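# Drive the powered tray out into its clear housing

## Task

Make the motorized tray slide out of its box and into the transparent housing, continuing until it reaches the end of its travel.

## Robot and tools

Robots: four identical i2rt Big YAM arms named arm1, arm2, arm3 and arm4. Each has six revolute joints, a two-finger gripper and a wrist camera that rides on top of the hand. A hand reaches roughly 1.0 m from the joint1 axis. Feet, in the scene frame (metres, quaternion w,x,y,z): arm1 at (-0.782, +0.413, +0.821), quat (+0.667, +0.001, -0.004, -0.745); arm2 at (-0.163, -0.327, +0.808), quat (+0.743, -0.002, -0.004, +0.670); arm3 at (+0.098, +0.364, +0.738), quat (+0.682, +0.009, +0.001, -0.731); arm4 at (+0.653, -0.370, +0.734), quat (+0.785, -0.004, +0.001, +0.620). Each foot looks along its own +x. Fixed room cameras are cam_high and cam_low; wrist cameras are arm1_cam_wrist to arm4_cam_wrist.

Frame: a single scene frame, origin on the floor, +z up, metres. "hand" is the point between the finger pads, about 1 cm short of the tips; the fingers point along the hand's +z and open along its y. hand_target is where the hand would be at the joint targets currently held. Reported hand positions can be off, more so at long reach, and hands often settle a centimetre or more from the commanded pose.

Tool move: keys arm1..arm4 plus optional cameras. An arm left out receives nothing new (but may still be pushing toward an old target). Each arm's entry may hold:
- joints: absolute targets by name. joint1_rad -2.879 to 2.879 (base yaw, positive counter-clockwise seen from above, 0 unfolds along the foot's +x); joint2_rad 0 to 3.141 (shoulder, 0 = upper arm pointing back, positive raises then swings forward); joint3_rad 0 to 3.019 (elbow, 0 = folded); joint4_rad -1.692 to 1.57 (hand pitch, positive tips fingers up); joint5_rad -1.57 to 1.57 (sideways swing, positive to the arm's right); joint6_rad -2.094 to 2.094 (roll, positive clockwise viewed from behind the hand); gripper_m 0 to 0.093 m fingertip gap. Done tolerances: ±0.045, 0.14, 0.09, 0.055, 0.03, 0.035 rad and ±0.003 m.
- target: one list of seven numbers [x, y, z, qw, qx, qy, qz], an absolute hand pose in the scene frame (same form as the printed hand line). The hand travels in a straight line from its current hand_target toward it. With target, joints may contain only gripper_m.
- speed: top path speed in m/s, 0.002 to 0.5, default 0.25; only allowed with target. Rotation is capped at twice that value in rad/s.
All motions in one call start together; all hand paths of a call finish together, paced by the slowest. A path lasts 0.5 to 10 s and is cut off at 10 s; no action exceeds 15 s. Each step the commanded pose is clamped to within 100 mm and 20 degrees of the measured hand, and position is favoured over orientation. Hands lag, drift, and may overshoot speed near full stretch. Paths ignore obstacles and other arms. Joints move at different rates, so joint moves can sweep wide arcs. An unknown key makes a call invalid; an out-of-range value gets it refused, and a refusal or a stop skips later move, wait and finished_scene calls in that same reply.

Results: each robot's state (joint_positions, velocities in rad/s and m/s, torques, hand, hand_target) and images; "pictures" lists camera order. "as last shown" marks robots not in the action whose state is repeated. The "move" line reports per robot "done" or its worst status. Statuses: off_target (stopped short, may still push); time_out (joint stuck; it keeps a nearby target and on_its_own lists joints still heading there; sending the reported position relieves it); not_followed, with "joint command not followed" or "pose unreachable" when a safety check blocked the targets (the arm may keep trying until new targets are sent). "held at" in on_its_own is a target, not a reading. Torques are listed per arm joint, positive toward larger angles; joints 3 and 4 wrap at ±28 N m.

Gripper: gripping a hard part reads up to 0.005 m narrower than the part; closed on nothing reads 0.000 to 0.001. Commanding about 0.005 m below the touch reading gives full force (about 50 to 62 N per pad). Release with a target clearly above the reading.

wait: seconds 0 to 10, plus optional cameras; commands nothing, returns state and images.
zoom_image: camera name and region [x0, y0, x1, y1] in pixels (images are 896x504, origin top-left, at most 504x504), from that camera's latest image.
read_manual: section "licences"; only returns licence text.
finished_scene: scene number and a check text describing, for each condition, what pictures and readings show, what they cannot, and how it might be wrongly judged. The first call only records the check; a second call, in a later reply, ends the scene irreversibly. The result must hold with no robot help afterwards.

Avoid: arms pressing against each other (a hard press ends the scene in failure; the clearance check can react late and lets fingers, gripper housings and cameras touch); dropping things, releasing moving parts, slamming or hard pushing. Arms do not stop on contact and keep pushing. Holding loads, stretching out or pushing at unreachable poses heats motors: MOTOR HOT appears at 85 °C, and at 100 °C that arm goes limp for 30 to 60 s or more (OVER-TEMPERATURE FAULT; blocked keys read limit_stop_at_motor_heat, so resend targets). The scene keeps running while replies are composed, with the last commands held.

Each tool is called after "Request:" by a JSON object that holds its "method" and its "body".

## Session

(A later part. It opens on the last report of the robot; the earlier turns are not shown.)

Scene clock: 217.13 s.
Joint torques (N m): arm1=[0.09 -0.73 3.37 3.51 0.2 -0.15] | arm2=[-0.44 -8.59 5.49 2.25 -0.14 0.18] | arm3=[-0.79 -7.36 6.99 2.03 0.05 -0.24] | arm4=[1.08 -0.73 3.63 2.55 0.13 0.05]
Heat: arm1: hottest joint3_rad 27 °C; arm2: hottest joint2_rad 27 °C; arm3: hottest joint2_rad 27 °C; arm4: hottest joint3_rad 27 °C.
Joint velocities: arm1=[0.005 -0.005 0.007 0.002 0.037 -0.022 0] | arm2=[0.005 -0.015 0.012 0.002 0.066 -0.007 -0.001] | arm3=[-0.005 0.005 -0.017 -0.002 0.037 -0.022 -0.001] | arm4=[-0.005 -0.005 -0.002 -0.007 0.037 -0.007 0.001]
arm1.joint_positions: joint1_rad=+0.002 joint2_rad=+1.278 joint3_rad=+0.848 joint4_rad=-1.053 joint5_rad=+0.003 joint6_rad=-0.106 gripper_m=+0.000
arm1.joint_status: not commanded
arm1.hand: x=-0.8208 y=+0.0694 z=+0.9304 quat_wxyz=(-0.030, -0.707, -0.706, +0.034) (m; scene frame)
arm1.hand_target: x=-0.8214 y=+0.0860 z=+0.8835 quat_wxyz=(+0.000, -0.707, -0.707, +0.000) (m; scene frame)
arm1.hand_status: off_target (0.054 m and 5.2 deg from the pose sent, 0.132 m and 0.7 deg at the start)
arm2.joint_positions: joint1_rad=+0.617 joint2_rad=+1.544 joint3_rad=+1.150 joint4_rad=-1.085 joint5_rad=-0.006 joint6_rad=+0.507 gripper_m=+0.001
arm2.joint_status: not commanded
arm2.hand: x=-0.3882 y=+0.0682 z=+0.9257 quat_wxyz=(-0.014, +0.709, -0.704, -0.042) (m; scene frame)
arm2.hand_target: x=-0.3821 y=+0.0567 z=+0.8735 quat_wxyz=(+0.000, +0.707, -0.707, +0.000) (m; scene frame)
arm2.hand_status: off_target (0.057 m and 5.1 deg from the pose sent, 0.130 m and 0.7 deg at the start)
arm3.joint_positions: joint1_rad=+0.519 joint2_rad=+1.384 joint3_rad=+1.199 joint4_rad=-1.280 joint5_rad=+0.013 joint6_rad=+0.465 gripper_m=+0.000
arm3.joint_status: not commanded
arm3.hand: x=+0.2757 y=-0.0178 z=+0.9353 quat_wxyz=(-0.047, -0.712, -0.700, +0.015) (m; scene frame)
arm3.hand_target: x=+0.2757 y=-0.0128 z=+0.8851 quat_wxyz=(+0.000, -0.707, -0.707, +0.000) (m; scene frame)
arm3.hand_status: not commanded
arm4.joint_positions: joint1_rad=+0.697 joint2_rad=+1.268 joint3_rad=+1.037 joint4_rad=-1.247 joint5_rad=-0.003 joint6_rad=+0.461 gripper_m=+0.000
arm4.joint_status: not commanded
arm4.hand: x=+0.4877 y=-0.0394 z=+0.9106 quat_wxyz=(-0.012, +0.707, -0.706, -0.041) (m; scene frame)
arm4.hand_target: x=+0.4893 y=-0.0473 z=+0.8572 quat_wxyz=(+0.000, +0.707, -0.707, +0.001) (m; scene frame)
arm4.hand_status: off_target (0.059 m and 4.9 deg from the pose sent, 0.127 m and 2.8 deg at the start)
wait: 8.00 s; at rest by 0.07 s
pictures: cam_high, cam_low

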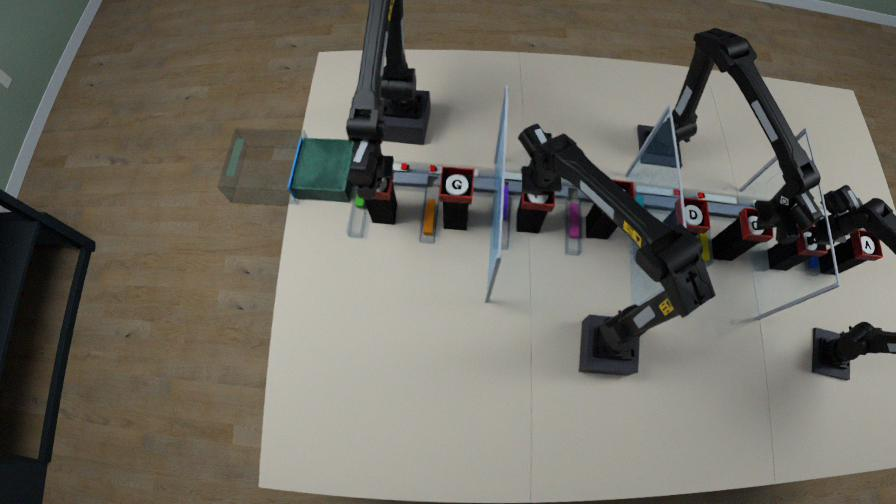

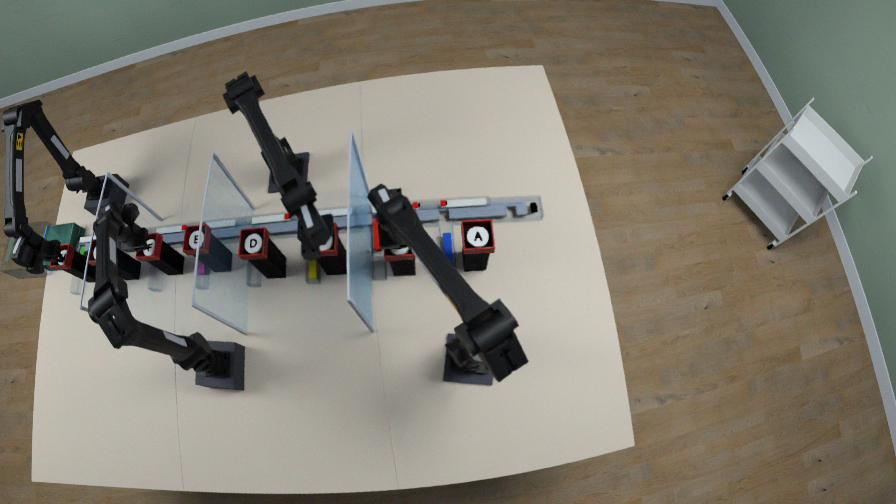

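Request:
{"method": "zoom_image", "body": {"camera": "cam_high", "region": [400, 160, 480, 240]}}

Request:
{"method": "zoom_image", "body": {"camera": "cam_low", "region": [420, 180, 500, 280]}}

Request:
{"method": "zoom_image", "body": {"camera": "cam_high", "region": [470, 160, 550, 240]}}

Request:
{"method": "wait", "body": {"seconds": 8, "cameras": ["cam_high", "cam_low"]}}

Request:
{"method": "zoom_image", "body": {"camera": "cam_high", "region": [400, 160, 480, 240]}}

Request:
{"method": "zoom_image", "body": {"camera": "cam_low", "region": [420, 180, 500, 280]}}

Request:
{"method": "zoom_image", "body": {"camera": "cam_high", "region": [470, 160, 550, 240]}}

Scaled by 6.300 from the camera's 896x504 image, which has a finer 1280x720 frame.

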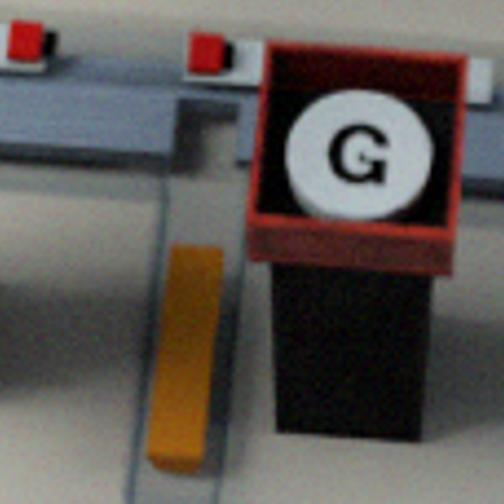

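Scaled by 5.040 from the camera's 896x504 image, which has a finer 1280x720 frame.

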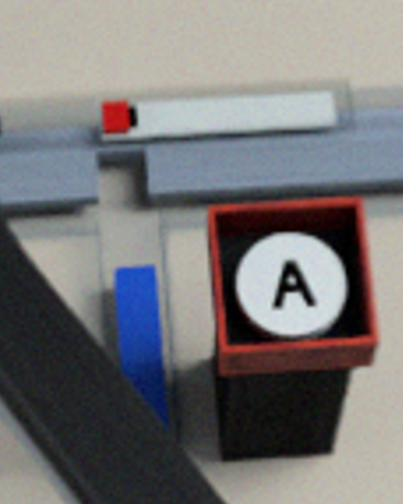

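Scaled by 6.300 from the camera's 896x504 image, which has a finer 1280x720 frame.

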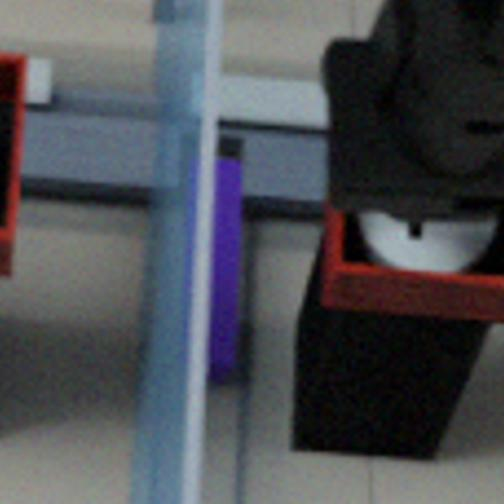

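Scene clock: 226.30 s.
Joint torques (N m): arm1=[-0.09 -0.56 3.4 3.48 0.19 -0.14] | arm2=[-0.03 -8.41 5.48 2.17 -0.13 0.2] | arm3=[-0.97 -7.41 7.01 2.06 0.06 -0.24] | arm4=[1.14 -0.73 3.63 2.54 0.13 0.05]
Heat: arm1: hottest joint3_rad 27 °C; arm2: hottest joint2_rad 27 °C; arm3: hottest joint2_rad 27 °C; arm4: hottest joint3_rad 27 °C.
Joint velocities: arm1=[-0.005 -0.015 -0.002 0.017 0.007 -0.081 0] | arm2=[0.015 0.005 0.022 -0.012 0.022 -0.022 -0.001] | arm3=[-0.005 0.005 -0.012 -0.007 0.007 -0.081 0] | arm4=[-0.005 -0.015 0.012 0.007 0.022 -0.066 0]
arm1.joint_positions: joint1_rad=+0.002 joint2_rad=+1.278 joint3_rad=+0.848 joint4_rad=-1.053 joint5_rad=+0.003 joint6_rad=-0.107 gripper_m=+0.000
arm1.joint_status: not commanded
arm1.hand: x=-0.8208 y=+0.0694 z=+0.9304 quat_wxyz=(-0.030, -0.707, -0.706, +0.034) (m; scene frame)
arm1.hand_target: x=-0.8214 y=+0.0860 z=+0.8835 quat_wxyz=(+0.000, -0.707, -0.707, +0.000) (m; scene frame)
arm1.hand_status: off_target (0.054 m and 5.2 deg from the pose sent, 0.132 m and 0.7 deg at the start)
arm2.joint_positions: joint1_rad=+0.617 joint2_rad=+1.544 joint3_rad=+1.150 joint4_rad=-1.085 joint5_rad=-0.006 joint6_rad=+0.507 gripper_m=+0.001
arm2.joint_status: not commanded
arm2.hand: x=-0.3882 y=+0.0682 z=+0.9257 quat_wxyz=(-0.014, +0.709, -0.704, -0.042) (m; scene frame)
arm2.hand_target: x=-0.3821 y=+0.0567 z=+0.8735 quat_wxyz=(+0.000, +0.707, -0.707, +0.000) (m; scene frame)
arm2.hand_status: off_target (0.057 m and 5.1 deg from the pose sent, 0.130 m and 0.7 deg at the start)
arm3.joint_positions: joint1_rad=+0.519 joint2_rad=+1.384 joint3_rad=+1.199 joint4_rad=-1.280 joint5_rad=+0.013 joint6_rad=+0.465 gripper_m=+0.000
arm3.joint_status: not commanded
arm3.hand: x=+0.2757 y=-0.0178 z=+0.9353 quat_wxyz=(-0.047, -0.712, -0.700, +0.015) (m; scene frame)
arm3.hand_target: x=+0.2757 y=-0.0128 z=+0.8851 quat_wxyz=(+0.000, -0.707, -0.707, +0.000) (m; scene frame)
arm3.hand_status: not commanded
arm4.joint_positions: joint1_rad=+0.697 joint2_rad=+1.268 joint3_rad=+1.037 joint4_rad=-1.247 joint5_rad=-0.003 joint6_rad=+0.461 gripper_m=+0.000
arm4.joint_status: not commanded
arm4.hand: x=+0.4877 y=-0.0394 z=+0.9106 quat_wxyz=(-0.012, +0.707, -0.706, -0.041) (m; scene frame)
arm4.hand_target: x=+0.4893 y=-0.0473 z=+0.8572 quat_wxyz=(+0.000, +0.707, -0.707, +0.001) (m; scene frame)
arm4.hand_status: off_target (0.059 m and 4.9 deg from the pose sent, 0.127 m and 2.8 deg at the start)
wait: 8.00 s; at rest from the start
pictures: cam_high, cam_low

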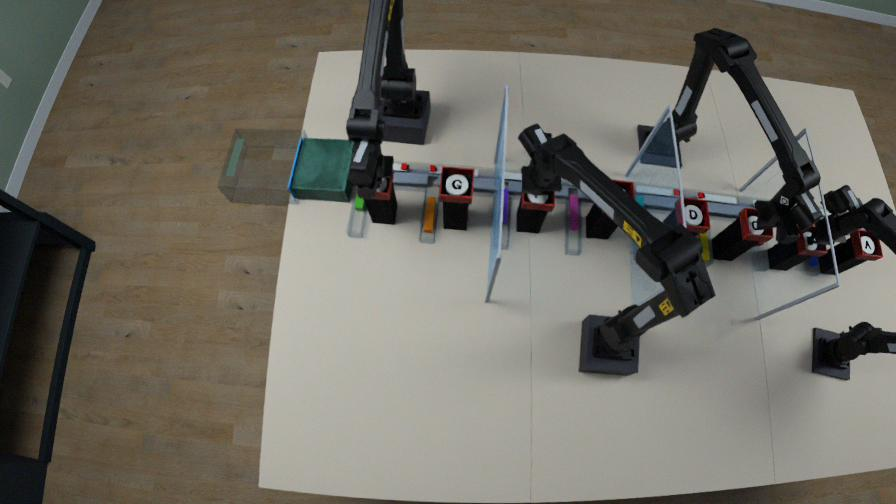

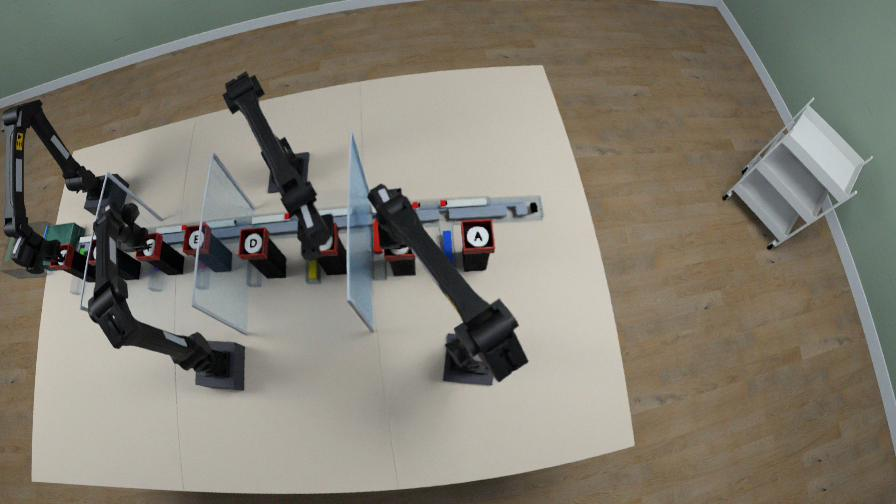

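Scaled by 6.300 from the camera's 896x504 image, which has a finer 1280x720 frame.

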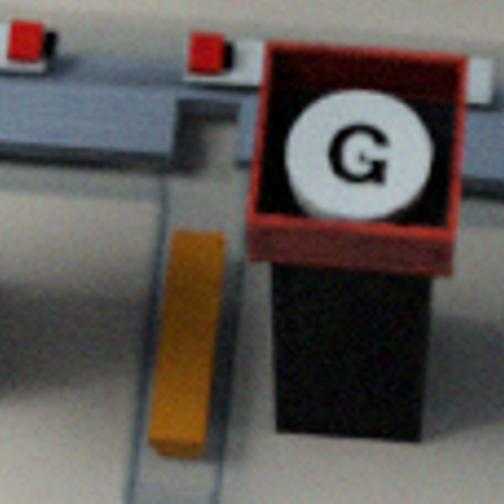

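Scaled by 5.040 from the camera's 896x504 image, which has a finer 1280x720 frame.

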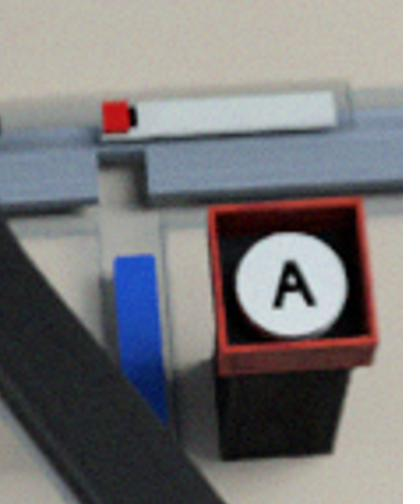

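Scaled by 6.300 from the camera's 896x504 image, which has a finer 1280x720 frame.

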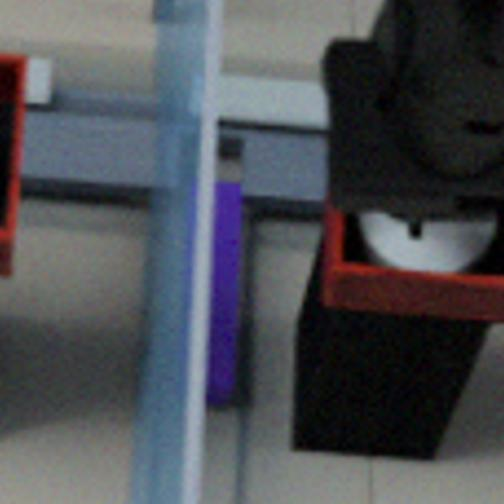

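Request:
{"method": "zoom_image", "body": {"camera": "cam_high", "region": [330, 160, 410, 240]}}

Request:
{"method": "zoom_image", "body": {"camera": "cam_low", "region": [350, 180, 430, 280]}}

Request:
{"method": "zoom_image", "body": {"camera": "cam_high", "region": [680, 200, 760, 280]}}

Request:
{"method": "wait", "body": {"seconds": 10, "cameras": ["cam_high", "cam_low"]}}

Request:
{"method": "zoom_image", "body": {"camera": "cam_high", "region": [330, 160, 410, 240]}}

Request:
{"method": "zoom_image", "body": {"camera": "cam_low", "region": [350, 180, 430, 280]}}

Request:
{"method": "zoom_image", "body": {"camera": "cam_high", "region": [400, 160, 480, 240]}}

Request:
{"method": "zoom_image", "body": {"camera": "cam_low", "region": [420, 180, 500, 280]}}

Request:
{"method": "zoom_image", "body": {"camera": "cam_high", "region": [470, 160, 550, 240]}}

Scaled by 6.300 from the camera's 896x504 image, which has a finer 1280x720 frame.

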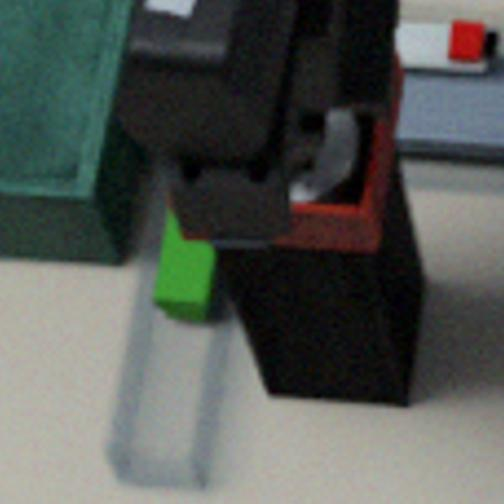

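Scaled by 5.040 from the camera's 896x504 image, which has a finer 1280x720 frame.

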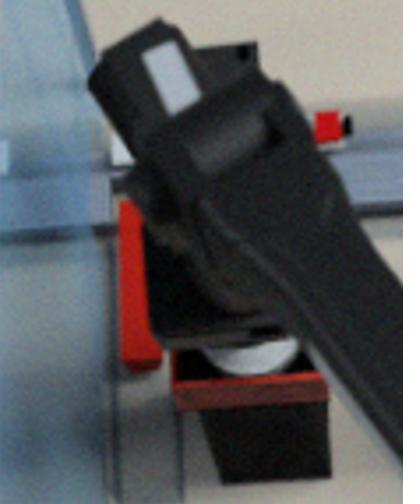

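Scaled by 6.300 from the camera's 896x504 image, which has a finer 1280x720 frame.

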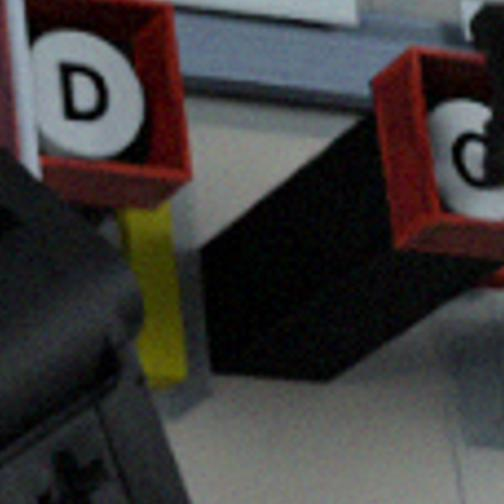

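Scene clock: 238.20 s.
Joint torques (N m): arm1=[-0.09 -0.79 3.34 3.49 0.2 -0.16] | arm2=[-0.32 -8 5.48 2.28 -0.14 0.21] | arm3=[-0.97 -7.36 7.02 2.04 0.06 -0.23] | arm4=[1.14 -0.73 3.62 2.55 0.13 0.05]
Heat: arm1: hottest joint3_rad 27 °C; arm2: hottest joint2_rad 27 °C; arm3: hottest joint2_rad 27 °C; arm4: hottest joint2_rad 26 °C.
Joint velocities: arm1=[-0.024 -0.015 -0.002 0.007 0.022 0.007 0] | arm2=[-0.005 0.015 -0.002 0.017 -0.037 -0.051 0.001] | arm3=[0.005 -0.005 -0.007 -0.022 -0.007 -0.022 0] | arm4=[0.005 0.015 0.002 0.007 0.007 -0.007 0.001]
arm1.joint_positions: joint1_rad=+0.002 joint2_rad=+1.278 joint3_rad=+0.848 joint4_rad=-1.053 joint5_rad=+0.003 joint6_rad=-0.107 gripper_m=+0.000
arm1.joint_status: not commanded
arm1.hand: x=-0.8208 y=+0.0694 z=+0.9304 quat_wxyz=(-0.030, -0.707, -0.706, +0.034) (m; scene frame)
arm1.hand_target: x=-0.8214 y=+0.0860 z=+0.8835 quat_wxyz=(+0.000, -0.707, -0.707, +0.000) (m; scene frame)
arm1.hand_status: off_target (0.054 m and 5.2 deg from the pose sent, 0.132 m and 0.7 deg at the start)
arm2.joint_positions: joint1_rad=+0.617 joint2_rad=+1.544 joint3_rad=+1.150 joint4_rad=-1.085 joint5_rad=-0.006 joint6_rad=+0.507 gripper_m=+0.001
arm2.joint_status: not commanded
arm2.hand: x=-0.3882 y=+0.0682 z=+0.9257 quat_wxyz=(-0.014, +0.709, -0.704, -0.042) (m; scene frame)
arm2.hand_target: x=-0.3821 y=+0.0567 z=+0.8735 quat_wxyz=(+0.000, +0.707, -0.707, +0.000) (m; scene frame)
arm2.hand_status: off_target (0.057 m and 5.1 deg from the pose sent, 0.130 m and 0.7 deg at the start)
arm3.joint_positions: joint1_rad=+0.519 joint2_rad=+1.384 joint3_rad=+1.199 joint4_rad=-1.280 joint5_rad=+0.013 joint6_rad=+0.465 gripper_m=+0.000
arm3.joint_status: not commanded
arm3.hand: x=+0.2757 y=-0.0178 z=+0.9353 quat_wxyz=(-0.047, -0.712, -0.700, +0.015) (m; scene frame)
arm3.hand_target: x=+0.2757 y=-0.0128 z=+0.8851 quat_wxyz=(+0.000, -0.707, -0.707, +0.000) (m; scene frame)
arm3.hand_status: not commanded
arm4.joint_positions: joint1_rad=+0.697 joint2_rad=+1.268 joint3_rad=+1.037 joint4_rad=-1.247 joint5_rad=-0.003 joint6_rad=+0.461 gripper_m=+0.000
arm4.joint_status: not commanded
arm4.hand: x=+0.4877 y=-0.0394 z=+0.9106 quat_wxyz=(-0.012, +0.707, -0.706, -0.041) (m; scene frame)
arm4.hand_target: x=+0.4893 y=-0.0473 z=+0.8572 quat_wxyz=(+0.000, +0.707, -0.707, +0.001) (m; scene frame)
arm4.hand_status: off_target (0.059 m and 4.9 deg from the pose sent, 0.127 m and 2.8 deg at the start)
wait: 10.00 s; at rest from the start
pictures: cam_high, cam_low

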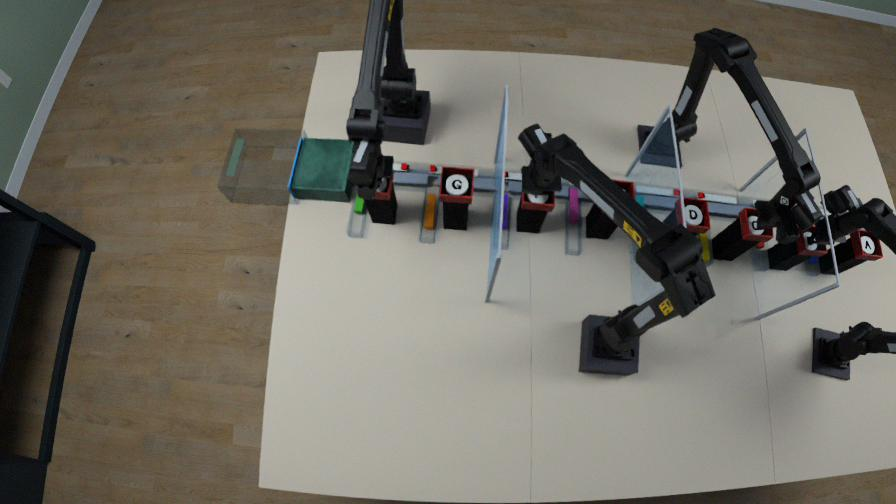

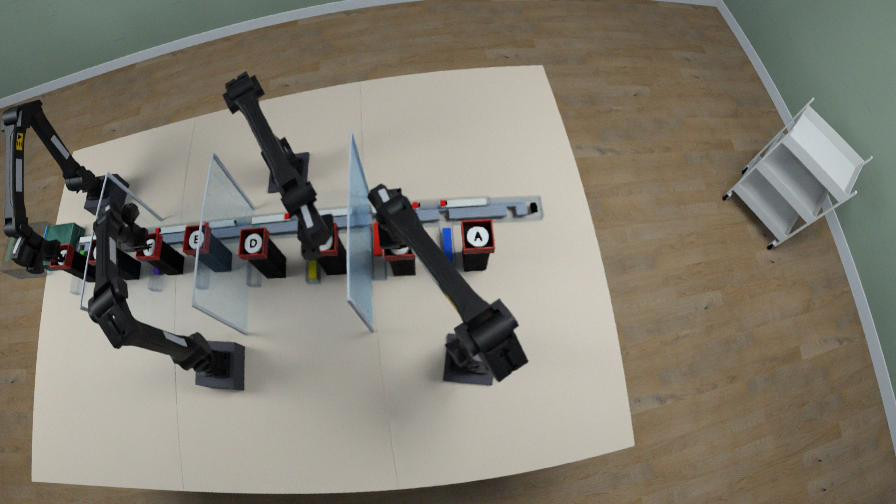

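Scaled by 6.300 from the camera's 896x504 image, which has a finer 1280x720 frame.

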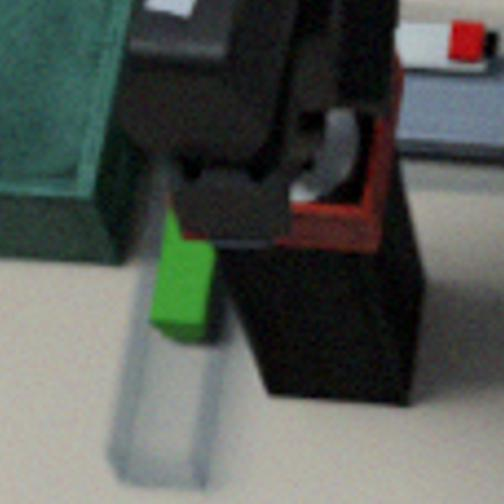

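Scaled by 5.040 from the camera's 896x504 image, which has a finer 1280x720 frame.

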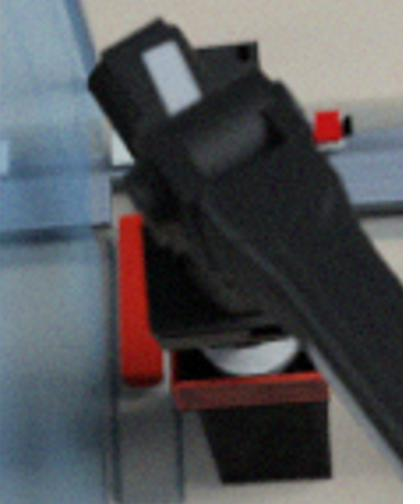

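Scaled by 6.300 from the camera's 896x504 image, which has a finer 1280x720 frame.

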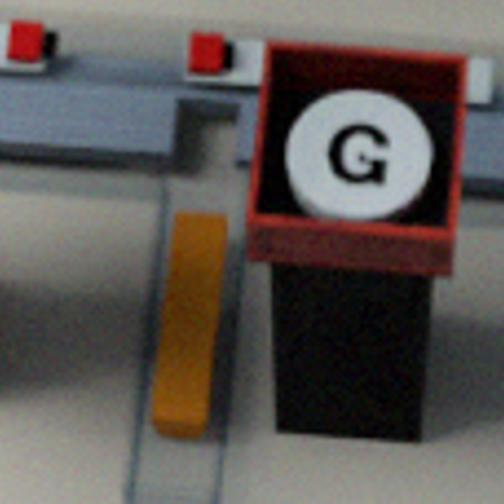

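Scaled by 5.040 from the camera's 896x504 image, which has a finer 1280x720 frame.

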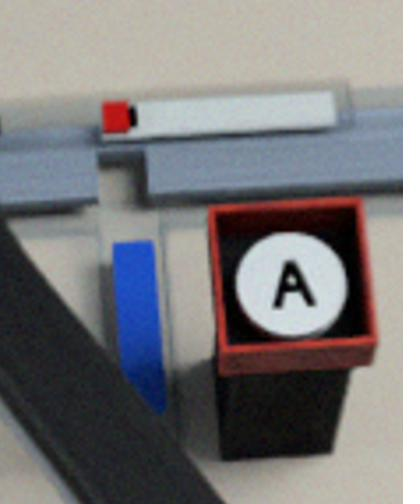

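Scaled by 6.300 from the camera's 896x504 image, which has a finer 1280x720 frame.

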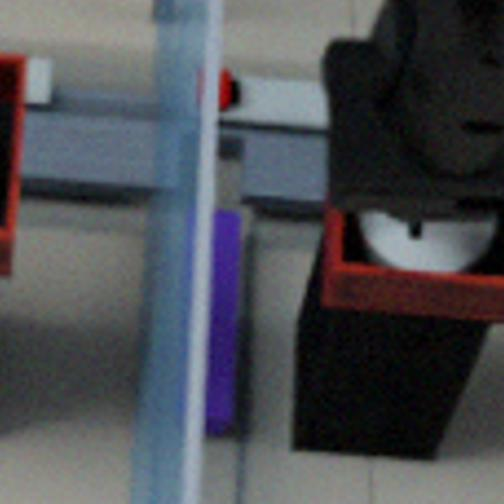

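Request:
{"method": "wait", "body": {"seconds": 10, "cameras": []}}

Request:
{"method": "wait", "body": {"seconds": 8, "cameras": ["cam_high", "cam_low"]}}

Request:
{"method": "zoom_image", "body": {"camera": "cam_high", "region": [330, 160, 410, 240]}}

Request:
{"method": "zoom_image", "body": {"camera": "cam_low", "region": [350, 180, 430, 280]}}

Request:
{"method": "zoom_image", "body": {"camera": "cam_high", "region": [400, 160, 480, 240]}}

Request:
{"method": "zoom_image", "body": {"camera": "cam_low", "region": [420, 180, 500, 280]}}

Request:
{"method": "zoom_image", "body": {"camera": "cam_high", "region": [470, 160, 550, 240]}}

Scene clock: 250.97 s.
Joint torques (N m): arm1=[-0.03 -0.56 3.4 3.49 0.19 -0.15] | arm2=[-0.67 -8.64 5.53 2.19 -0.16 0.2] | arm3=[-0.85 -7.47 7.02 2.03 0.06 -0.23] | arm4=[1.08 -0.73 3.63 2.54 0.12 0.05]
Heat: arm1: hottest joint3_rad 27 °C; arm2: hottest joint2_rad 27 °C; arm3: hottest joint2_rad 27 °C; arm4: hottest joint2_rad 26 °C.
Joint velocities: arm1=[0.024 -0.005 -0.002 -0.017 -0.051 -0.037 0.001] | arm2=[-0.005 -0.015 -0.022 -0.002 0.022 0.095 0] | arm3=[-0.024 -0.015 -0.007 -0.002 0.007 0.022 0] | arm4=[-0.015 0.005 0.012 -0.007 -0.051 -0.007 -0.001]
arm1.joint_positions: joint1_rad=+0.002 joint2_rad=+1.278 joint3_rad=+0.848 joint4_rad=-1.053 joint5_rad=+0.003 joint6_rad=-0.107 gripper_m=+0.000
arm1.joint_status: not commanded
arm1.hand: x=-0.8208 y=+0.0694 z=+0.9304 quat_wxyz=(-0.030, -0.707, -0.706, +0.034) (m; scene frame)
arm1.hand_target: x=-0.8214 y=+0.0860 z=+0.8835 quat_wxyz=(+0.000, -0.707, -0.707, +0.000) (m; scene frame)
arm1.hand_status: off_target (0.054 m and 5.2 deg from the pose sent, 0.132 m and 0.7 deg at the start)
arm2.joint_positions: joint1_rad=+0.617 joint2_rad=+1.544 joint3_rad=+1.150 joint4_rad=-1.085 joint5_rad=-0.006 joint6_rad=+0.507 gripper_m=+0.001
arm2.joint_status: not commanded
arm2.hand: x=-0.3882 y=+0.0682 z=+0.9257 quat_wxyz=(-0.014, +0.709, -0.704, -0.042) (m; scene frame)
arm2.hand_target: x=-0.3821 y=+0.0567 z=+0.8735 quat_wxyz=(+0.000, +0.707, -0.707, +0.000) (m; scene frame)
arm2.hand_status: off_target (0.057 m and 5.1 deg from the pose sent, 0.130 m and 0.7 deg at the start)
arm3.joint_positions: joint1_rad=+0.519 joint2_rad=+1.384 joint3_rad=+1.199 joint4_rad=-1.280 joint5_rad=+0.013 joint6_rad=+0.465 gripper_m=+0.000
arm3.joint_status: not commanded
arm3.hand: x=+0.2757 y=-0.0178 z=+0.9353 quat_wxyz=(-0.047, -0.712, -0.700, +0.015) (m; scene frame)
arm3.hand_target: x=+0.2757 y=-0.0128 z=+0.8851 quat_wxyz=(+0.000, -0.707, -0.707, +0.000) (m; scene frame)
arm3.hand_status: not commanded
arm4.joint_positions: joint1_rad=+0.697 joint2_rad=+1.268 joint3_rad=+1.037 joint4_rad=-1.247 joint5_rad=-0.003 joint6_rad=+0.461 gripper_m=+0.000
arm4.joint_status: not commanded
arm4.hand: x=+0.4877 y=-0.0394 z=+0.9106 quat_wxyz=(-0.012, +0.707, -0.706, -0.041) (m; scene frame)
arm4.hand_target: x=+0.4893 y=-0.0473 z=+0.8572 quat_wxyz=(+0.000, +0.707, -0.707, +0.001) (m; scene frame)
arm4.hand_status: off_target (0.059 m and 4.9 deg from the pose sent, 0.127 m and 2.8 deg at the start)
wait: 10.00 s; at rest from the start
pictures: none
No camera images: "cameras" was empty.

Scene clock: 258.97 s.
Joint torques (N m): arm1=[-0.15 -0.91 3.4 3.47 0.2 -0.15] | arm2=[-0.97 -8.59 5.45 2.29 -0.18 0.18] | arm3=[-0.85 -7.41 6.97 2.04 0.05 -0.23] | arm4=[1.08 -0.79 3.63 2.54 0.13 0.05]
Heat: arm1: hottest joint3_rad 27 °C; arm2: hottest joint2_rad 27 °C; arm3: hottest joint2_rad 27 °C; arm4: hottest joint2_rad 26 °C.
Joint velocities: arm1=[-0.005 0.005 -0.002 0.007 -0.007 -0.007 -0.001] | arm2=[0.005 -0.015 -0.007 0.017 0.022 -0.007 0.001] | arm3=[0.005 -0.005 -0.002 0.002 -0.051 0.007 0] | arm4=[-0.005 0.005 -0.002 -0.002 0.007 -0.051 0]
arm1.joint_positions: joint1_rad=+0.002 joint2_rad=+1.278 joint3_rad=+0.848 joint4_rad=-1.053 joint5_rad=+0.003 joint6_rad=-0.107 gripper_m=+0.000
arm1.joint_status: not commanded
arm1.hand: x=-0.8208 y=+0.0694 z=+0.9304 quat_wxyz=(-0.030, -0.707, -0.706, +0.034) (m; scene frame)
arm1.hand_target: x=-0.8214 y=+0.0860 z=+0.8835 quat_wxyz=(+0.000, -0.707, -0.707, +0.000) (m; scene frame)
arm1.hand_status: off_target (0.054 m and 5.2 deg from the pose sent, 0.132 m and 0.7 deg at the start)
arm2.joint_positions: joint1_rad=+0.617 joint2_rad=+1.544 joint3_rad=+1.150 joint4_rad=-1.085 joint5_rad=-0.006 joint6_rad=+0.507 gripper_m=+0.001
arm2.joint_status: not commanded
arm2.hand: x=-0.3882 y=+0.0682 z=+0.9257 quat_wxyz=(-0.014, +0.709, -0.704, -0.042) (m; scene frame)
arm2.hand_target: x=-0.3821 y=+0.0567 z=+0.8735 quat_wxyz=(+0.000, +0.707, -0.707, +0.000) (m; scene frame)
arm2.hand_status: off_target (0.057 m and 5.1 deg from the pose sent, 0.130 m and 0.7 deg at the start)
arm3.joint_positions: joint1_rad=+0.519 joint2_rad=+1.384 joint3_rad=+1.199 joint4_rad=-1.280 joint5_rad=+0.013 joint6_rad=+0.465 gripper_m=+0.000
arm3.joint_status: not commanded
arm3.hand: x=+0.2757 y=-0.0178 z=+0.9353 quat_wxyz=(-0.047, -0.712, -0.700, +0.015) (m; scene frame)
arm3.hand_target: x=+0.2757 y=-0.0128 z=+0.8851 quat_wxyz=(+0.000, -0.707, -0.707, +0.000) (m; scene frame)
arm3.hand_status: not commanded
arm4.joint_positions: joint1_rad=+0.697 joint2_rad=+1.268 joint3_rad=+1.037 joint4_rad=-1.247 joint5_rad=-0.003 joint6_rad=+0.461 gripper_m=+0.000
arm4.joint_status: not commanded
arm4.hand: x=+0.4877 y=-0.0394 z=+0.9106 quat_wxyz=(-0.012, +0.707, -0.706, -0.041) (m; scene frame)
arm4.hand_target: x=+0.4893 y=-0.0473 z=+0.8572 quat_wxyz=(+0.000, +0.707, -0.707, +0.001) (m; scene frame)
arm4.hand_status: off_target (0.059 m and 4.9 deg from the pose sent, 0.127 m and 2.8 deg at the start)
wait: 8.00 s; at rest by 0.27 s
pictures: cam_high, cam_low

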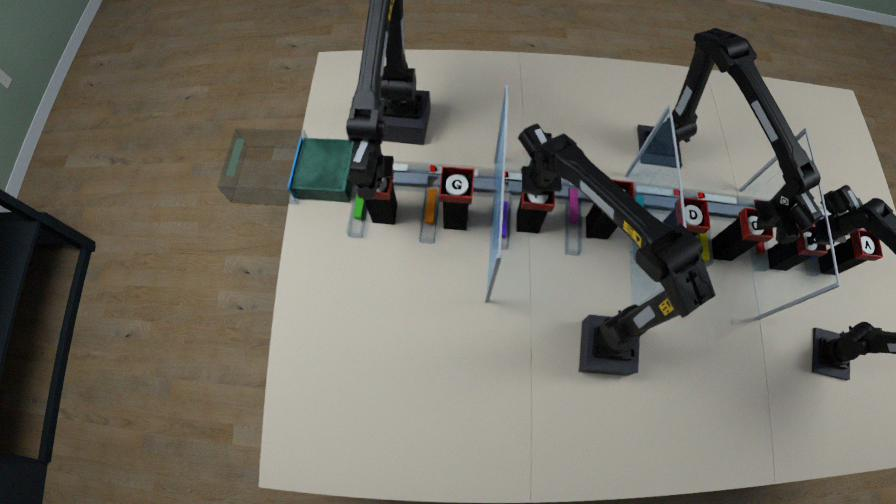

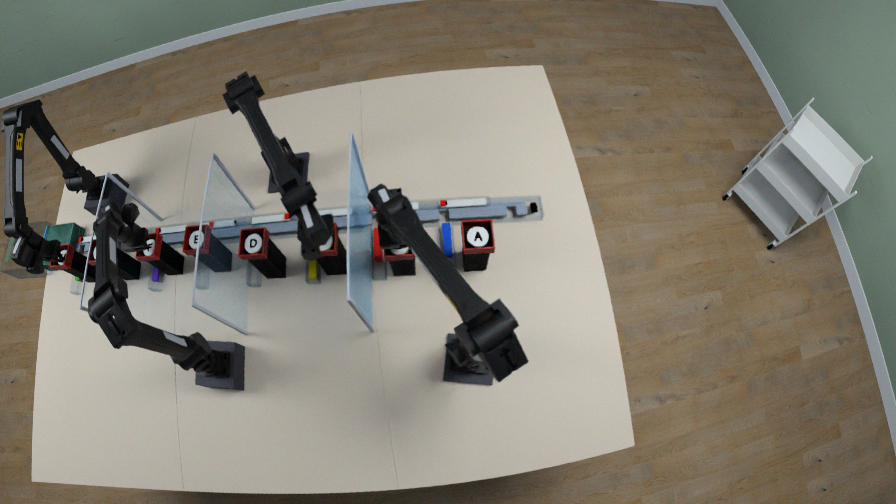

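Scaled by 6.300 from the camera's 896x504 image, which has a finer 1280x720 frame.

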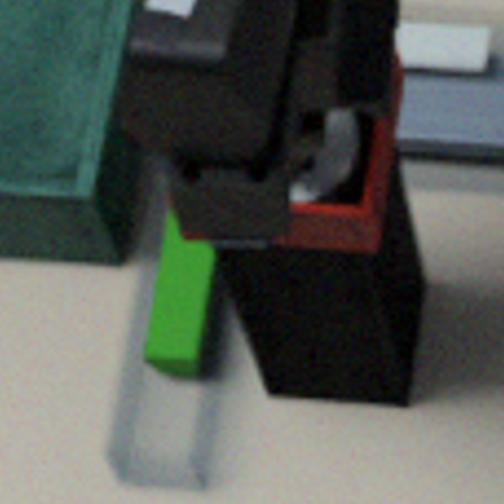

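Scaled by 5.040 from the camera's 896x504 image, which has a finer 1280x720 frame.

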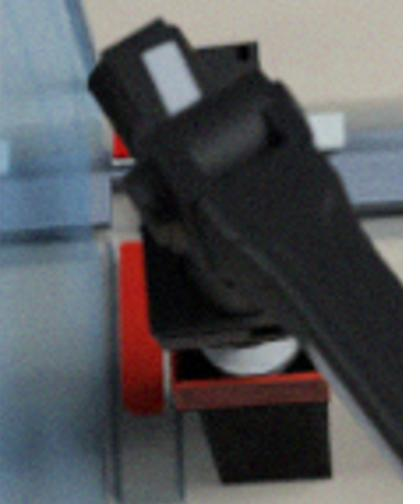

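Scaled by 6.300 from the camera's 896x504 image, which has a finer 1280x720 frame.

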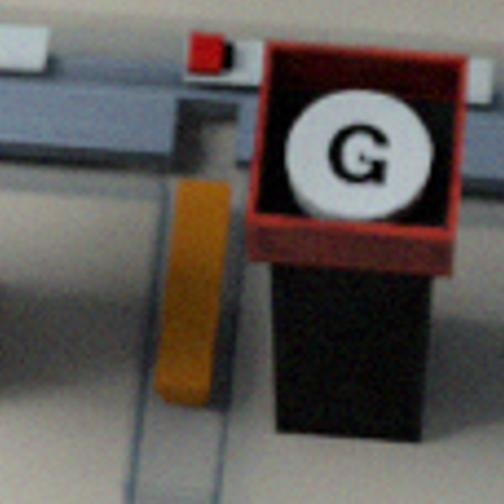

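Scaled by 5.040 from the camera's 896x504 image, which has a finer 1280x720 frame.

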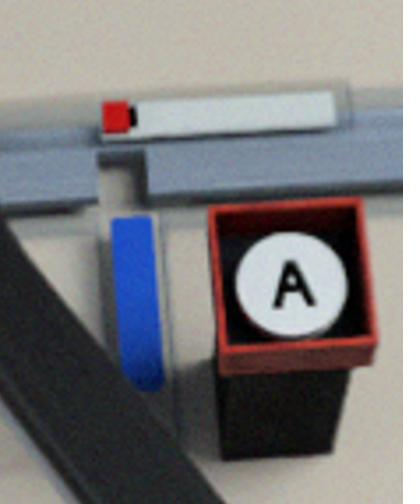

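Scaled by 6.300 from the camera's 896x504 image, which has a finer 1280x720 frame.

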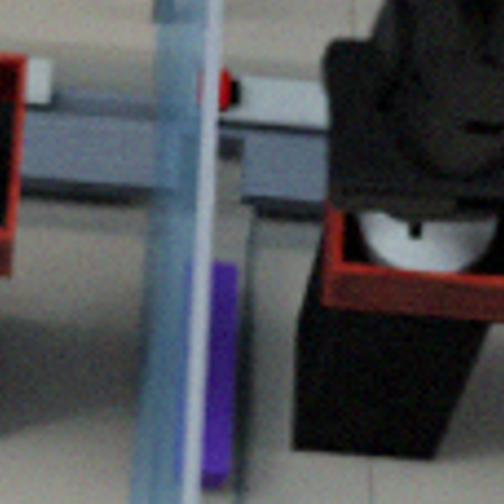

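Request:
{"method": "wait", "body": {"seconds": 9, "cameras": ["cam_high", "cam_low"]}}

Request:
{"method": "zoom_image", "body": {"camera": "cam_low", "region": [350, 180, 430, 280]}}

Request:
{"method": "zoom_image", "body": {"camera": "cam_high", "region": [400, 160, 480, 240]}}

Request:
{"method": "zoom_image", "body": {"camera": "cam_low", "region": [420, 180, 500, 280]}}

Request:
{"method": "zoom_image", "body": {"camera": "cam_high", "region": [470, 160, 550, 240]}}

Scene clock: 269.13 s.
Joint torques (N m): arm1=[-0.09 -0.79 3.43 3.52 0.19 -0.15] | arm2=[-0.5 -8.76 5.44 2.24 -0.11 0.16] | arm3=[-0.85 -7.36 7.01 2.03 0.05 -0.24] | arm4=[1.08 -0.73 3.63 2.55 0.13 0.05]
Heat: arm1: hottest joint3_rad 27 °C; arm2: hottest joint2_rad 27 °C; arm3: hottest joint2_rad 27 °C; arm4: hottest joint2_rad 26 °C.
Joint velocities: arm1=[-0.024 -0.015 0.002 -0.007 -0.095 -0.066 0] | arm2=[-0.005 0.015 0.002 0.007 0.051 -0.007 0.001] | arm3=[-0.005 -0.015 -0.002 -0.012 0.022 0.007 0] | arm4=[-0.005 -0.005 0.002 -0.007 0.037 -0.051 0]
arm1.joint_positions: joint1_rad=+0.002 joint2_rad=+1.278 joint3_rad=+0.848 joint4_rad=-1.053 joint5_rad=+0.003 joint6_rad=-0.107 gripper_m=+0.000
arm1.joint_status: not commanded
arm1.hand: x=-0.8208 y=+0.0694 z=+0.9304 quat_wxyz=(-0.030, -0.707, -0.706, +0.034) (m; scene frame)
arm1.hand_target: x=-0.8214 y=+0.0860 z=+0.8835 quat_wxyz=(+0.000, -0.707, -0.707, +0.000) (m; scene frame)
arm1.hand_status: off_target (0.054 m and 5.2 deg from the pose sent, 0.132 m and 0.7 deg at the start)
arm2.joint_positions: joint1_rad=+0.617 joint2_rad=+1.544 joint3_rad=+1.150 joint4_rad=-1.085 joint5_rad=-0.006 joint6_rad=+0.507 gripper_m=+0.001
arm2.joint_status: not commanded
arm2.hand: x=-0.3882 y=+0.0682 z=+0.9257 quat_wxyz=(-0.014, +0.709, -0.704, -0.042) (m; scene frame)
arm2.hand_target: x=-0.3821 y=+0.0567 z=+0.8735 quat_wxyz=(+0.000, +0.707, -0.707, +0.000) (m; scene frame)
arm2.hand_status: off_target (0.057 m and 5.1 deg from the pose sent, 0.130 m and 0.7 deg at the start)
arm3.joint_positions: joint1_rad=+0.519 joint2_rad=+1.384 joint3_rad=+1.199 joint4_rad=-1.280 joint5_rad=+0.013 joint6_rad=+0.465 gripper_m=+0.000
arm3.joint_status: not commanded
arm3.hand: x=+0.2757 y=-0.0178 z=+0.9353 quat_wxyz=(-0.047, -0.712, -0.700, +0.015) (m; scene frame)
arm3.hand_target: x=+0.2757 y=-0.0128 z=+0.8851 quat_wxyz=(+0.000, -0.707, -0.707, +0.000) (m; scene frame)
arm3.hand_status: not commanded
arm4.joint_positions: joint1_rad=+0.697 joint2_rad=+1.268 joint3_rad=+1.037 joint4_rad=-1.247 joint5_rad=-0.003 joint6_rad=+0.461 gripper_m=+0.000
arm4.joint_status: not commanded
arm4.hand: x=+0.4877 y=-0.0394 z=+0.9106 quat_wxyz=(-0.012, +0.707, -0.706, -0.041) (m; scene frame)
arm4.hand_target: x=+0.4893 y=-0.0473 z=+0.8572 quat_wxyz=(+0.000, +0.707, -0.707, +0.001) (m; scene frame)
arm4.hand_status: off_target (0.059 m and 4.9 deg from the pose sent, 0.127 m and 2.8 deg at the start)
wait: 9.00 s; at rest from the start
pictures: cam_high, cam_low

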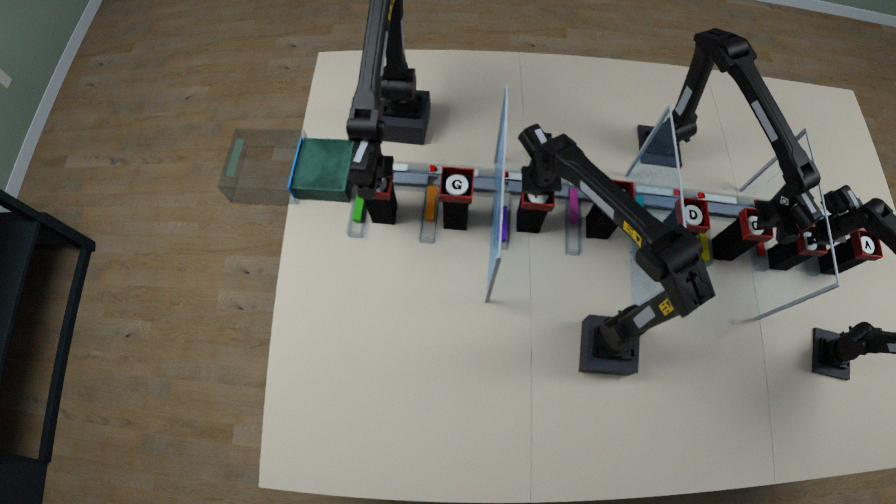

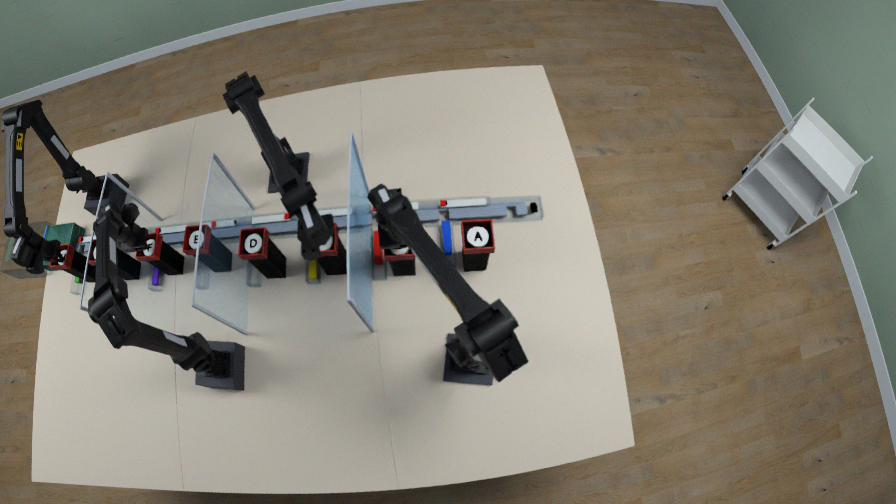

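Scaled by 5.040 from the camera's 896x504 image, which has a finer 1280x720 frame.

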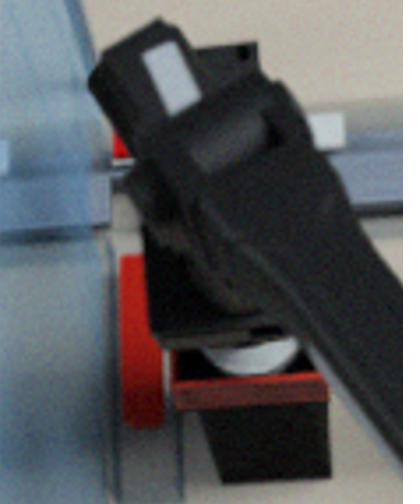

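Scaled by 6.300 from the camera's 896x504 image, which has a finer 1280x720 frame.

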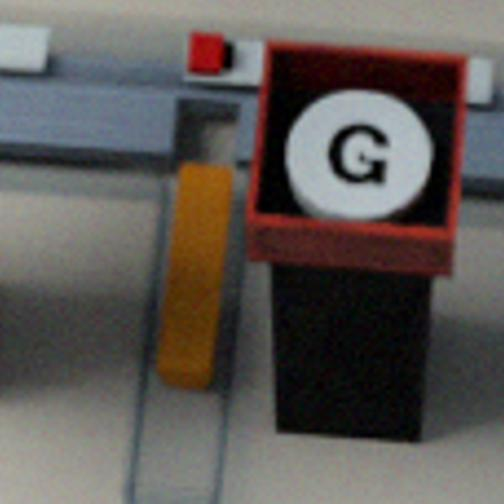

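Scaled by 5.040 from the camera's 896x504 image, which has a finer 1280x720 frame.

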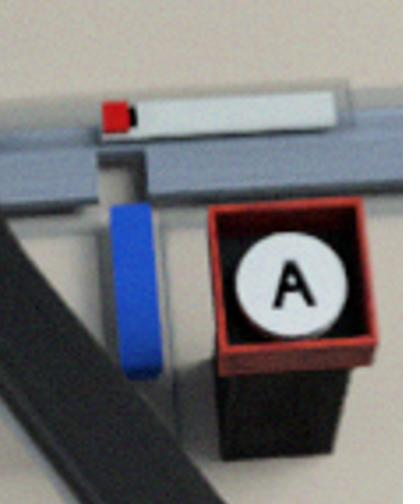

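Scaled by 6.300 from the camera's 896x504 image, which has a finer 1280x720 frame.

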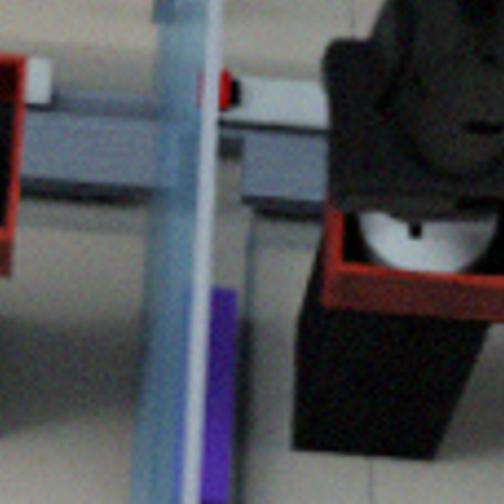

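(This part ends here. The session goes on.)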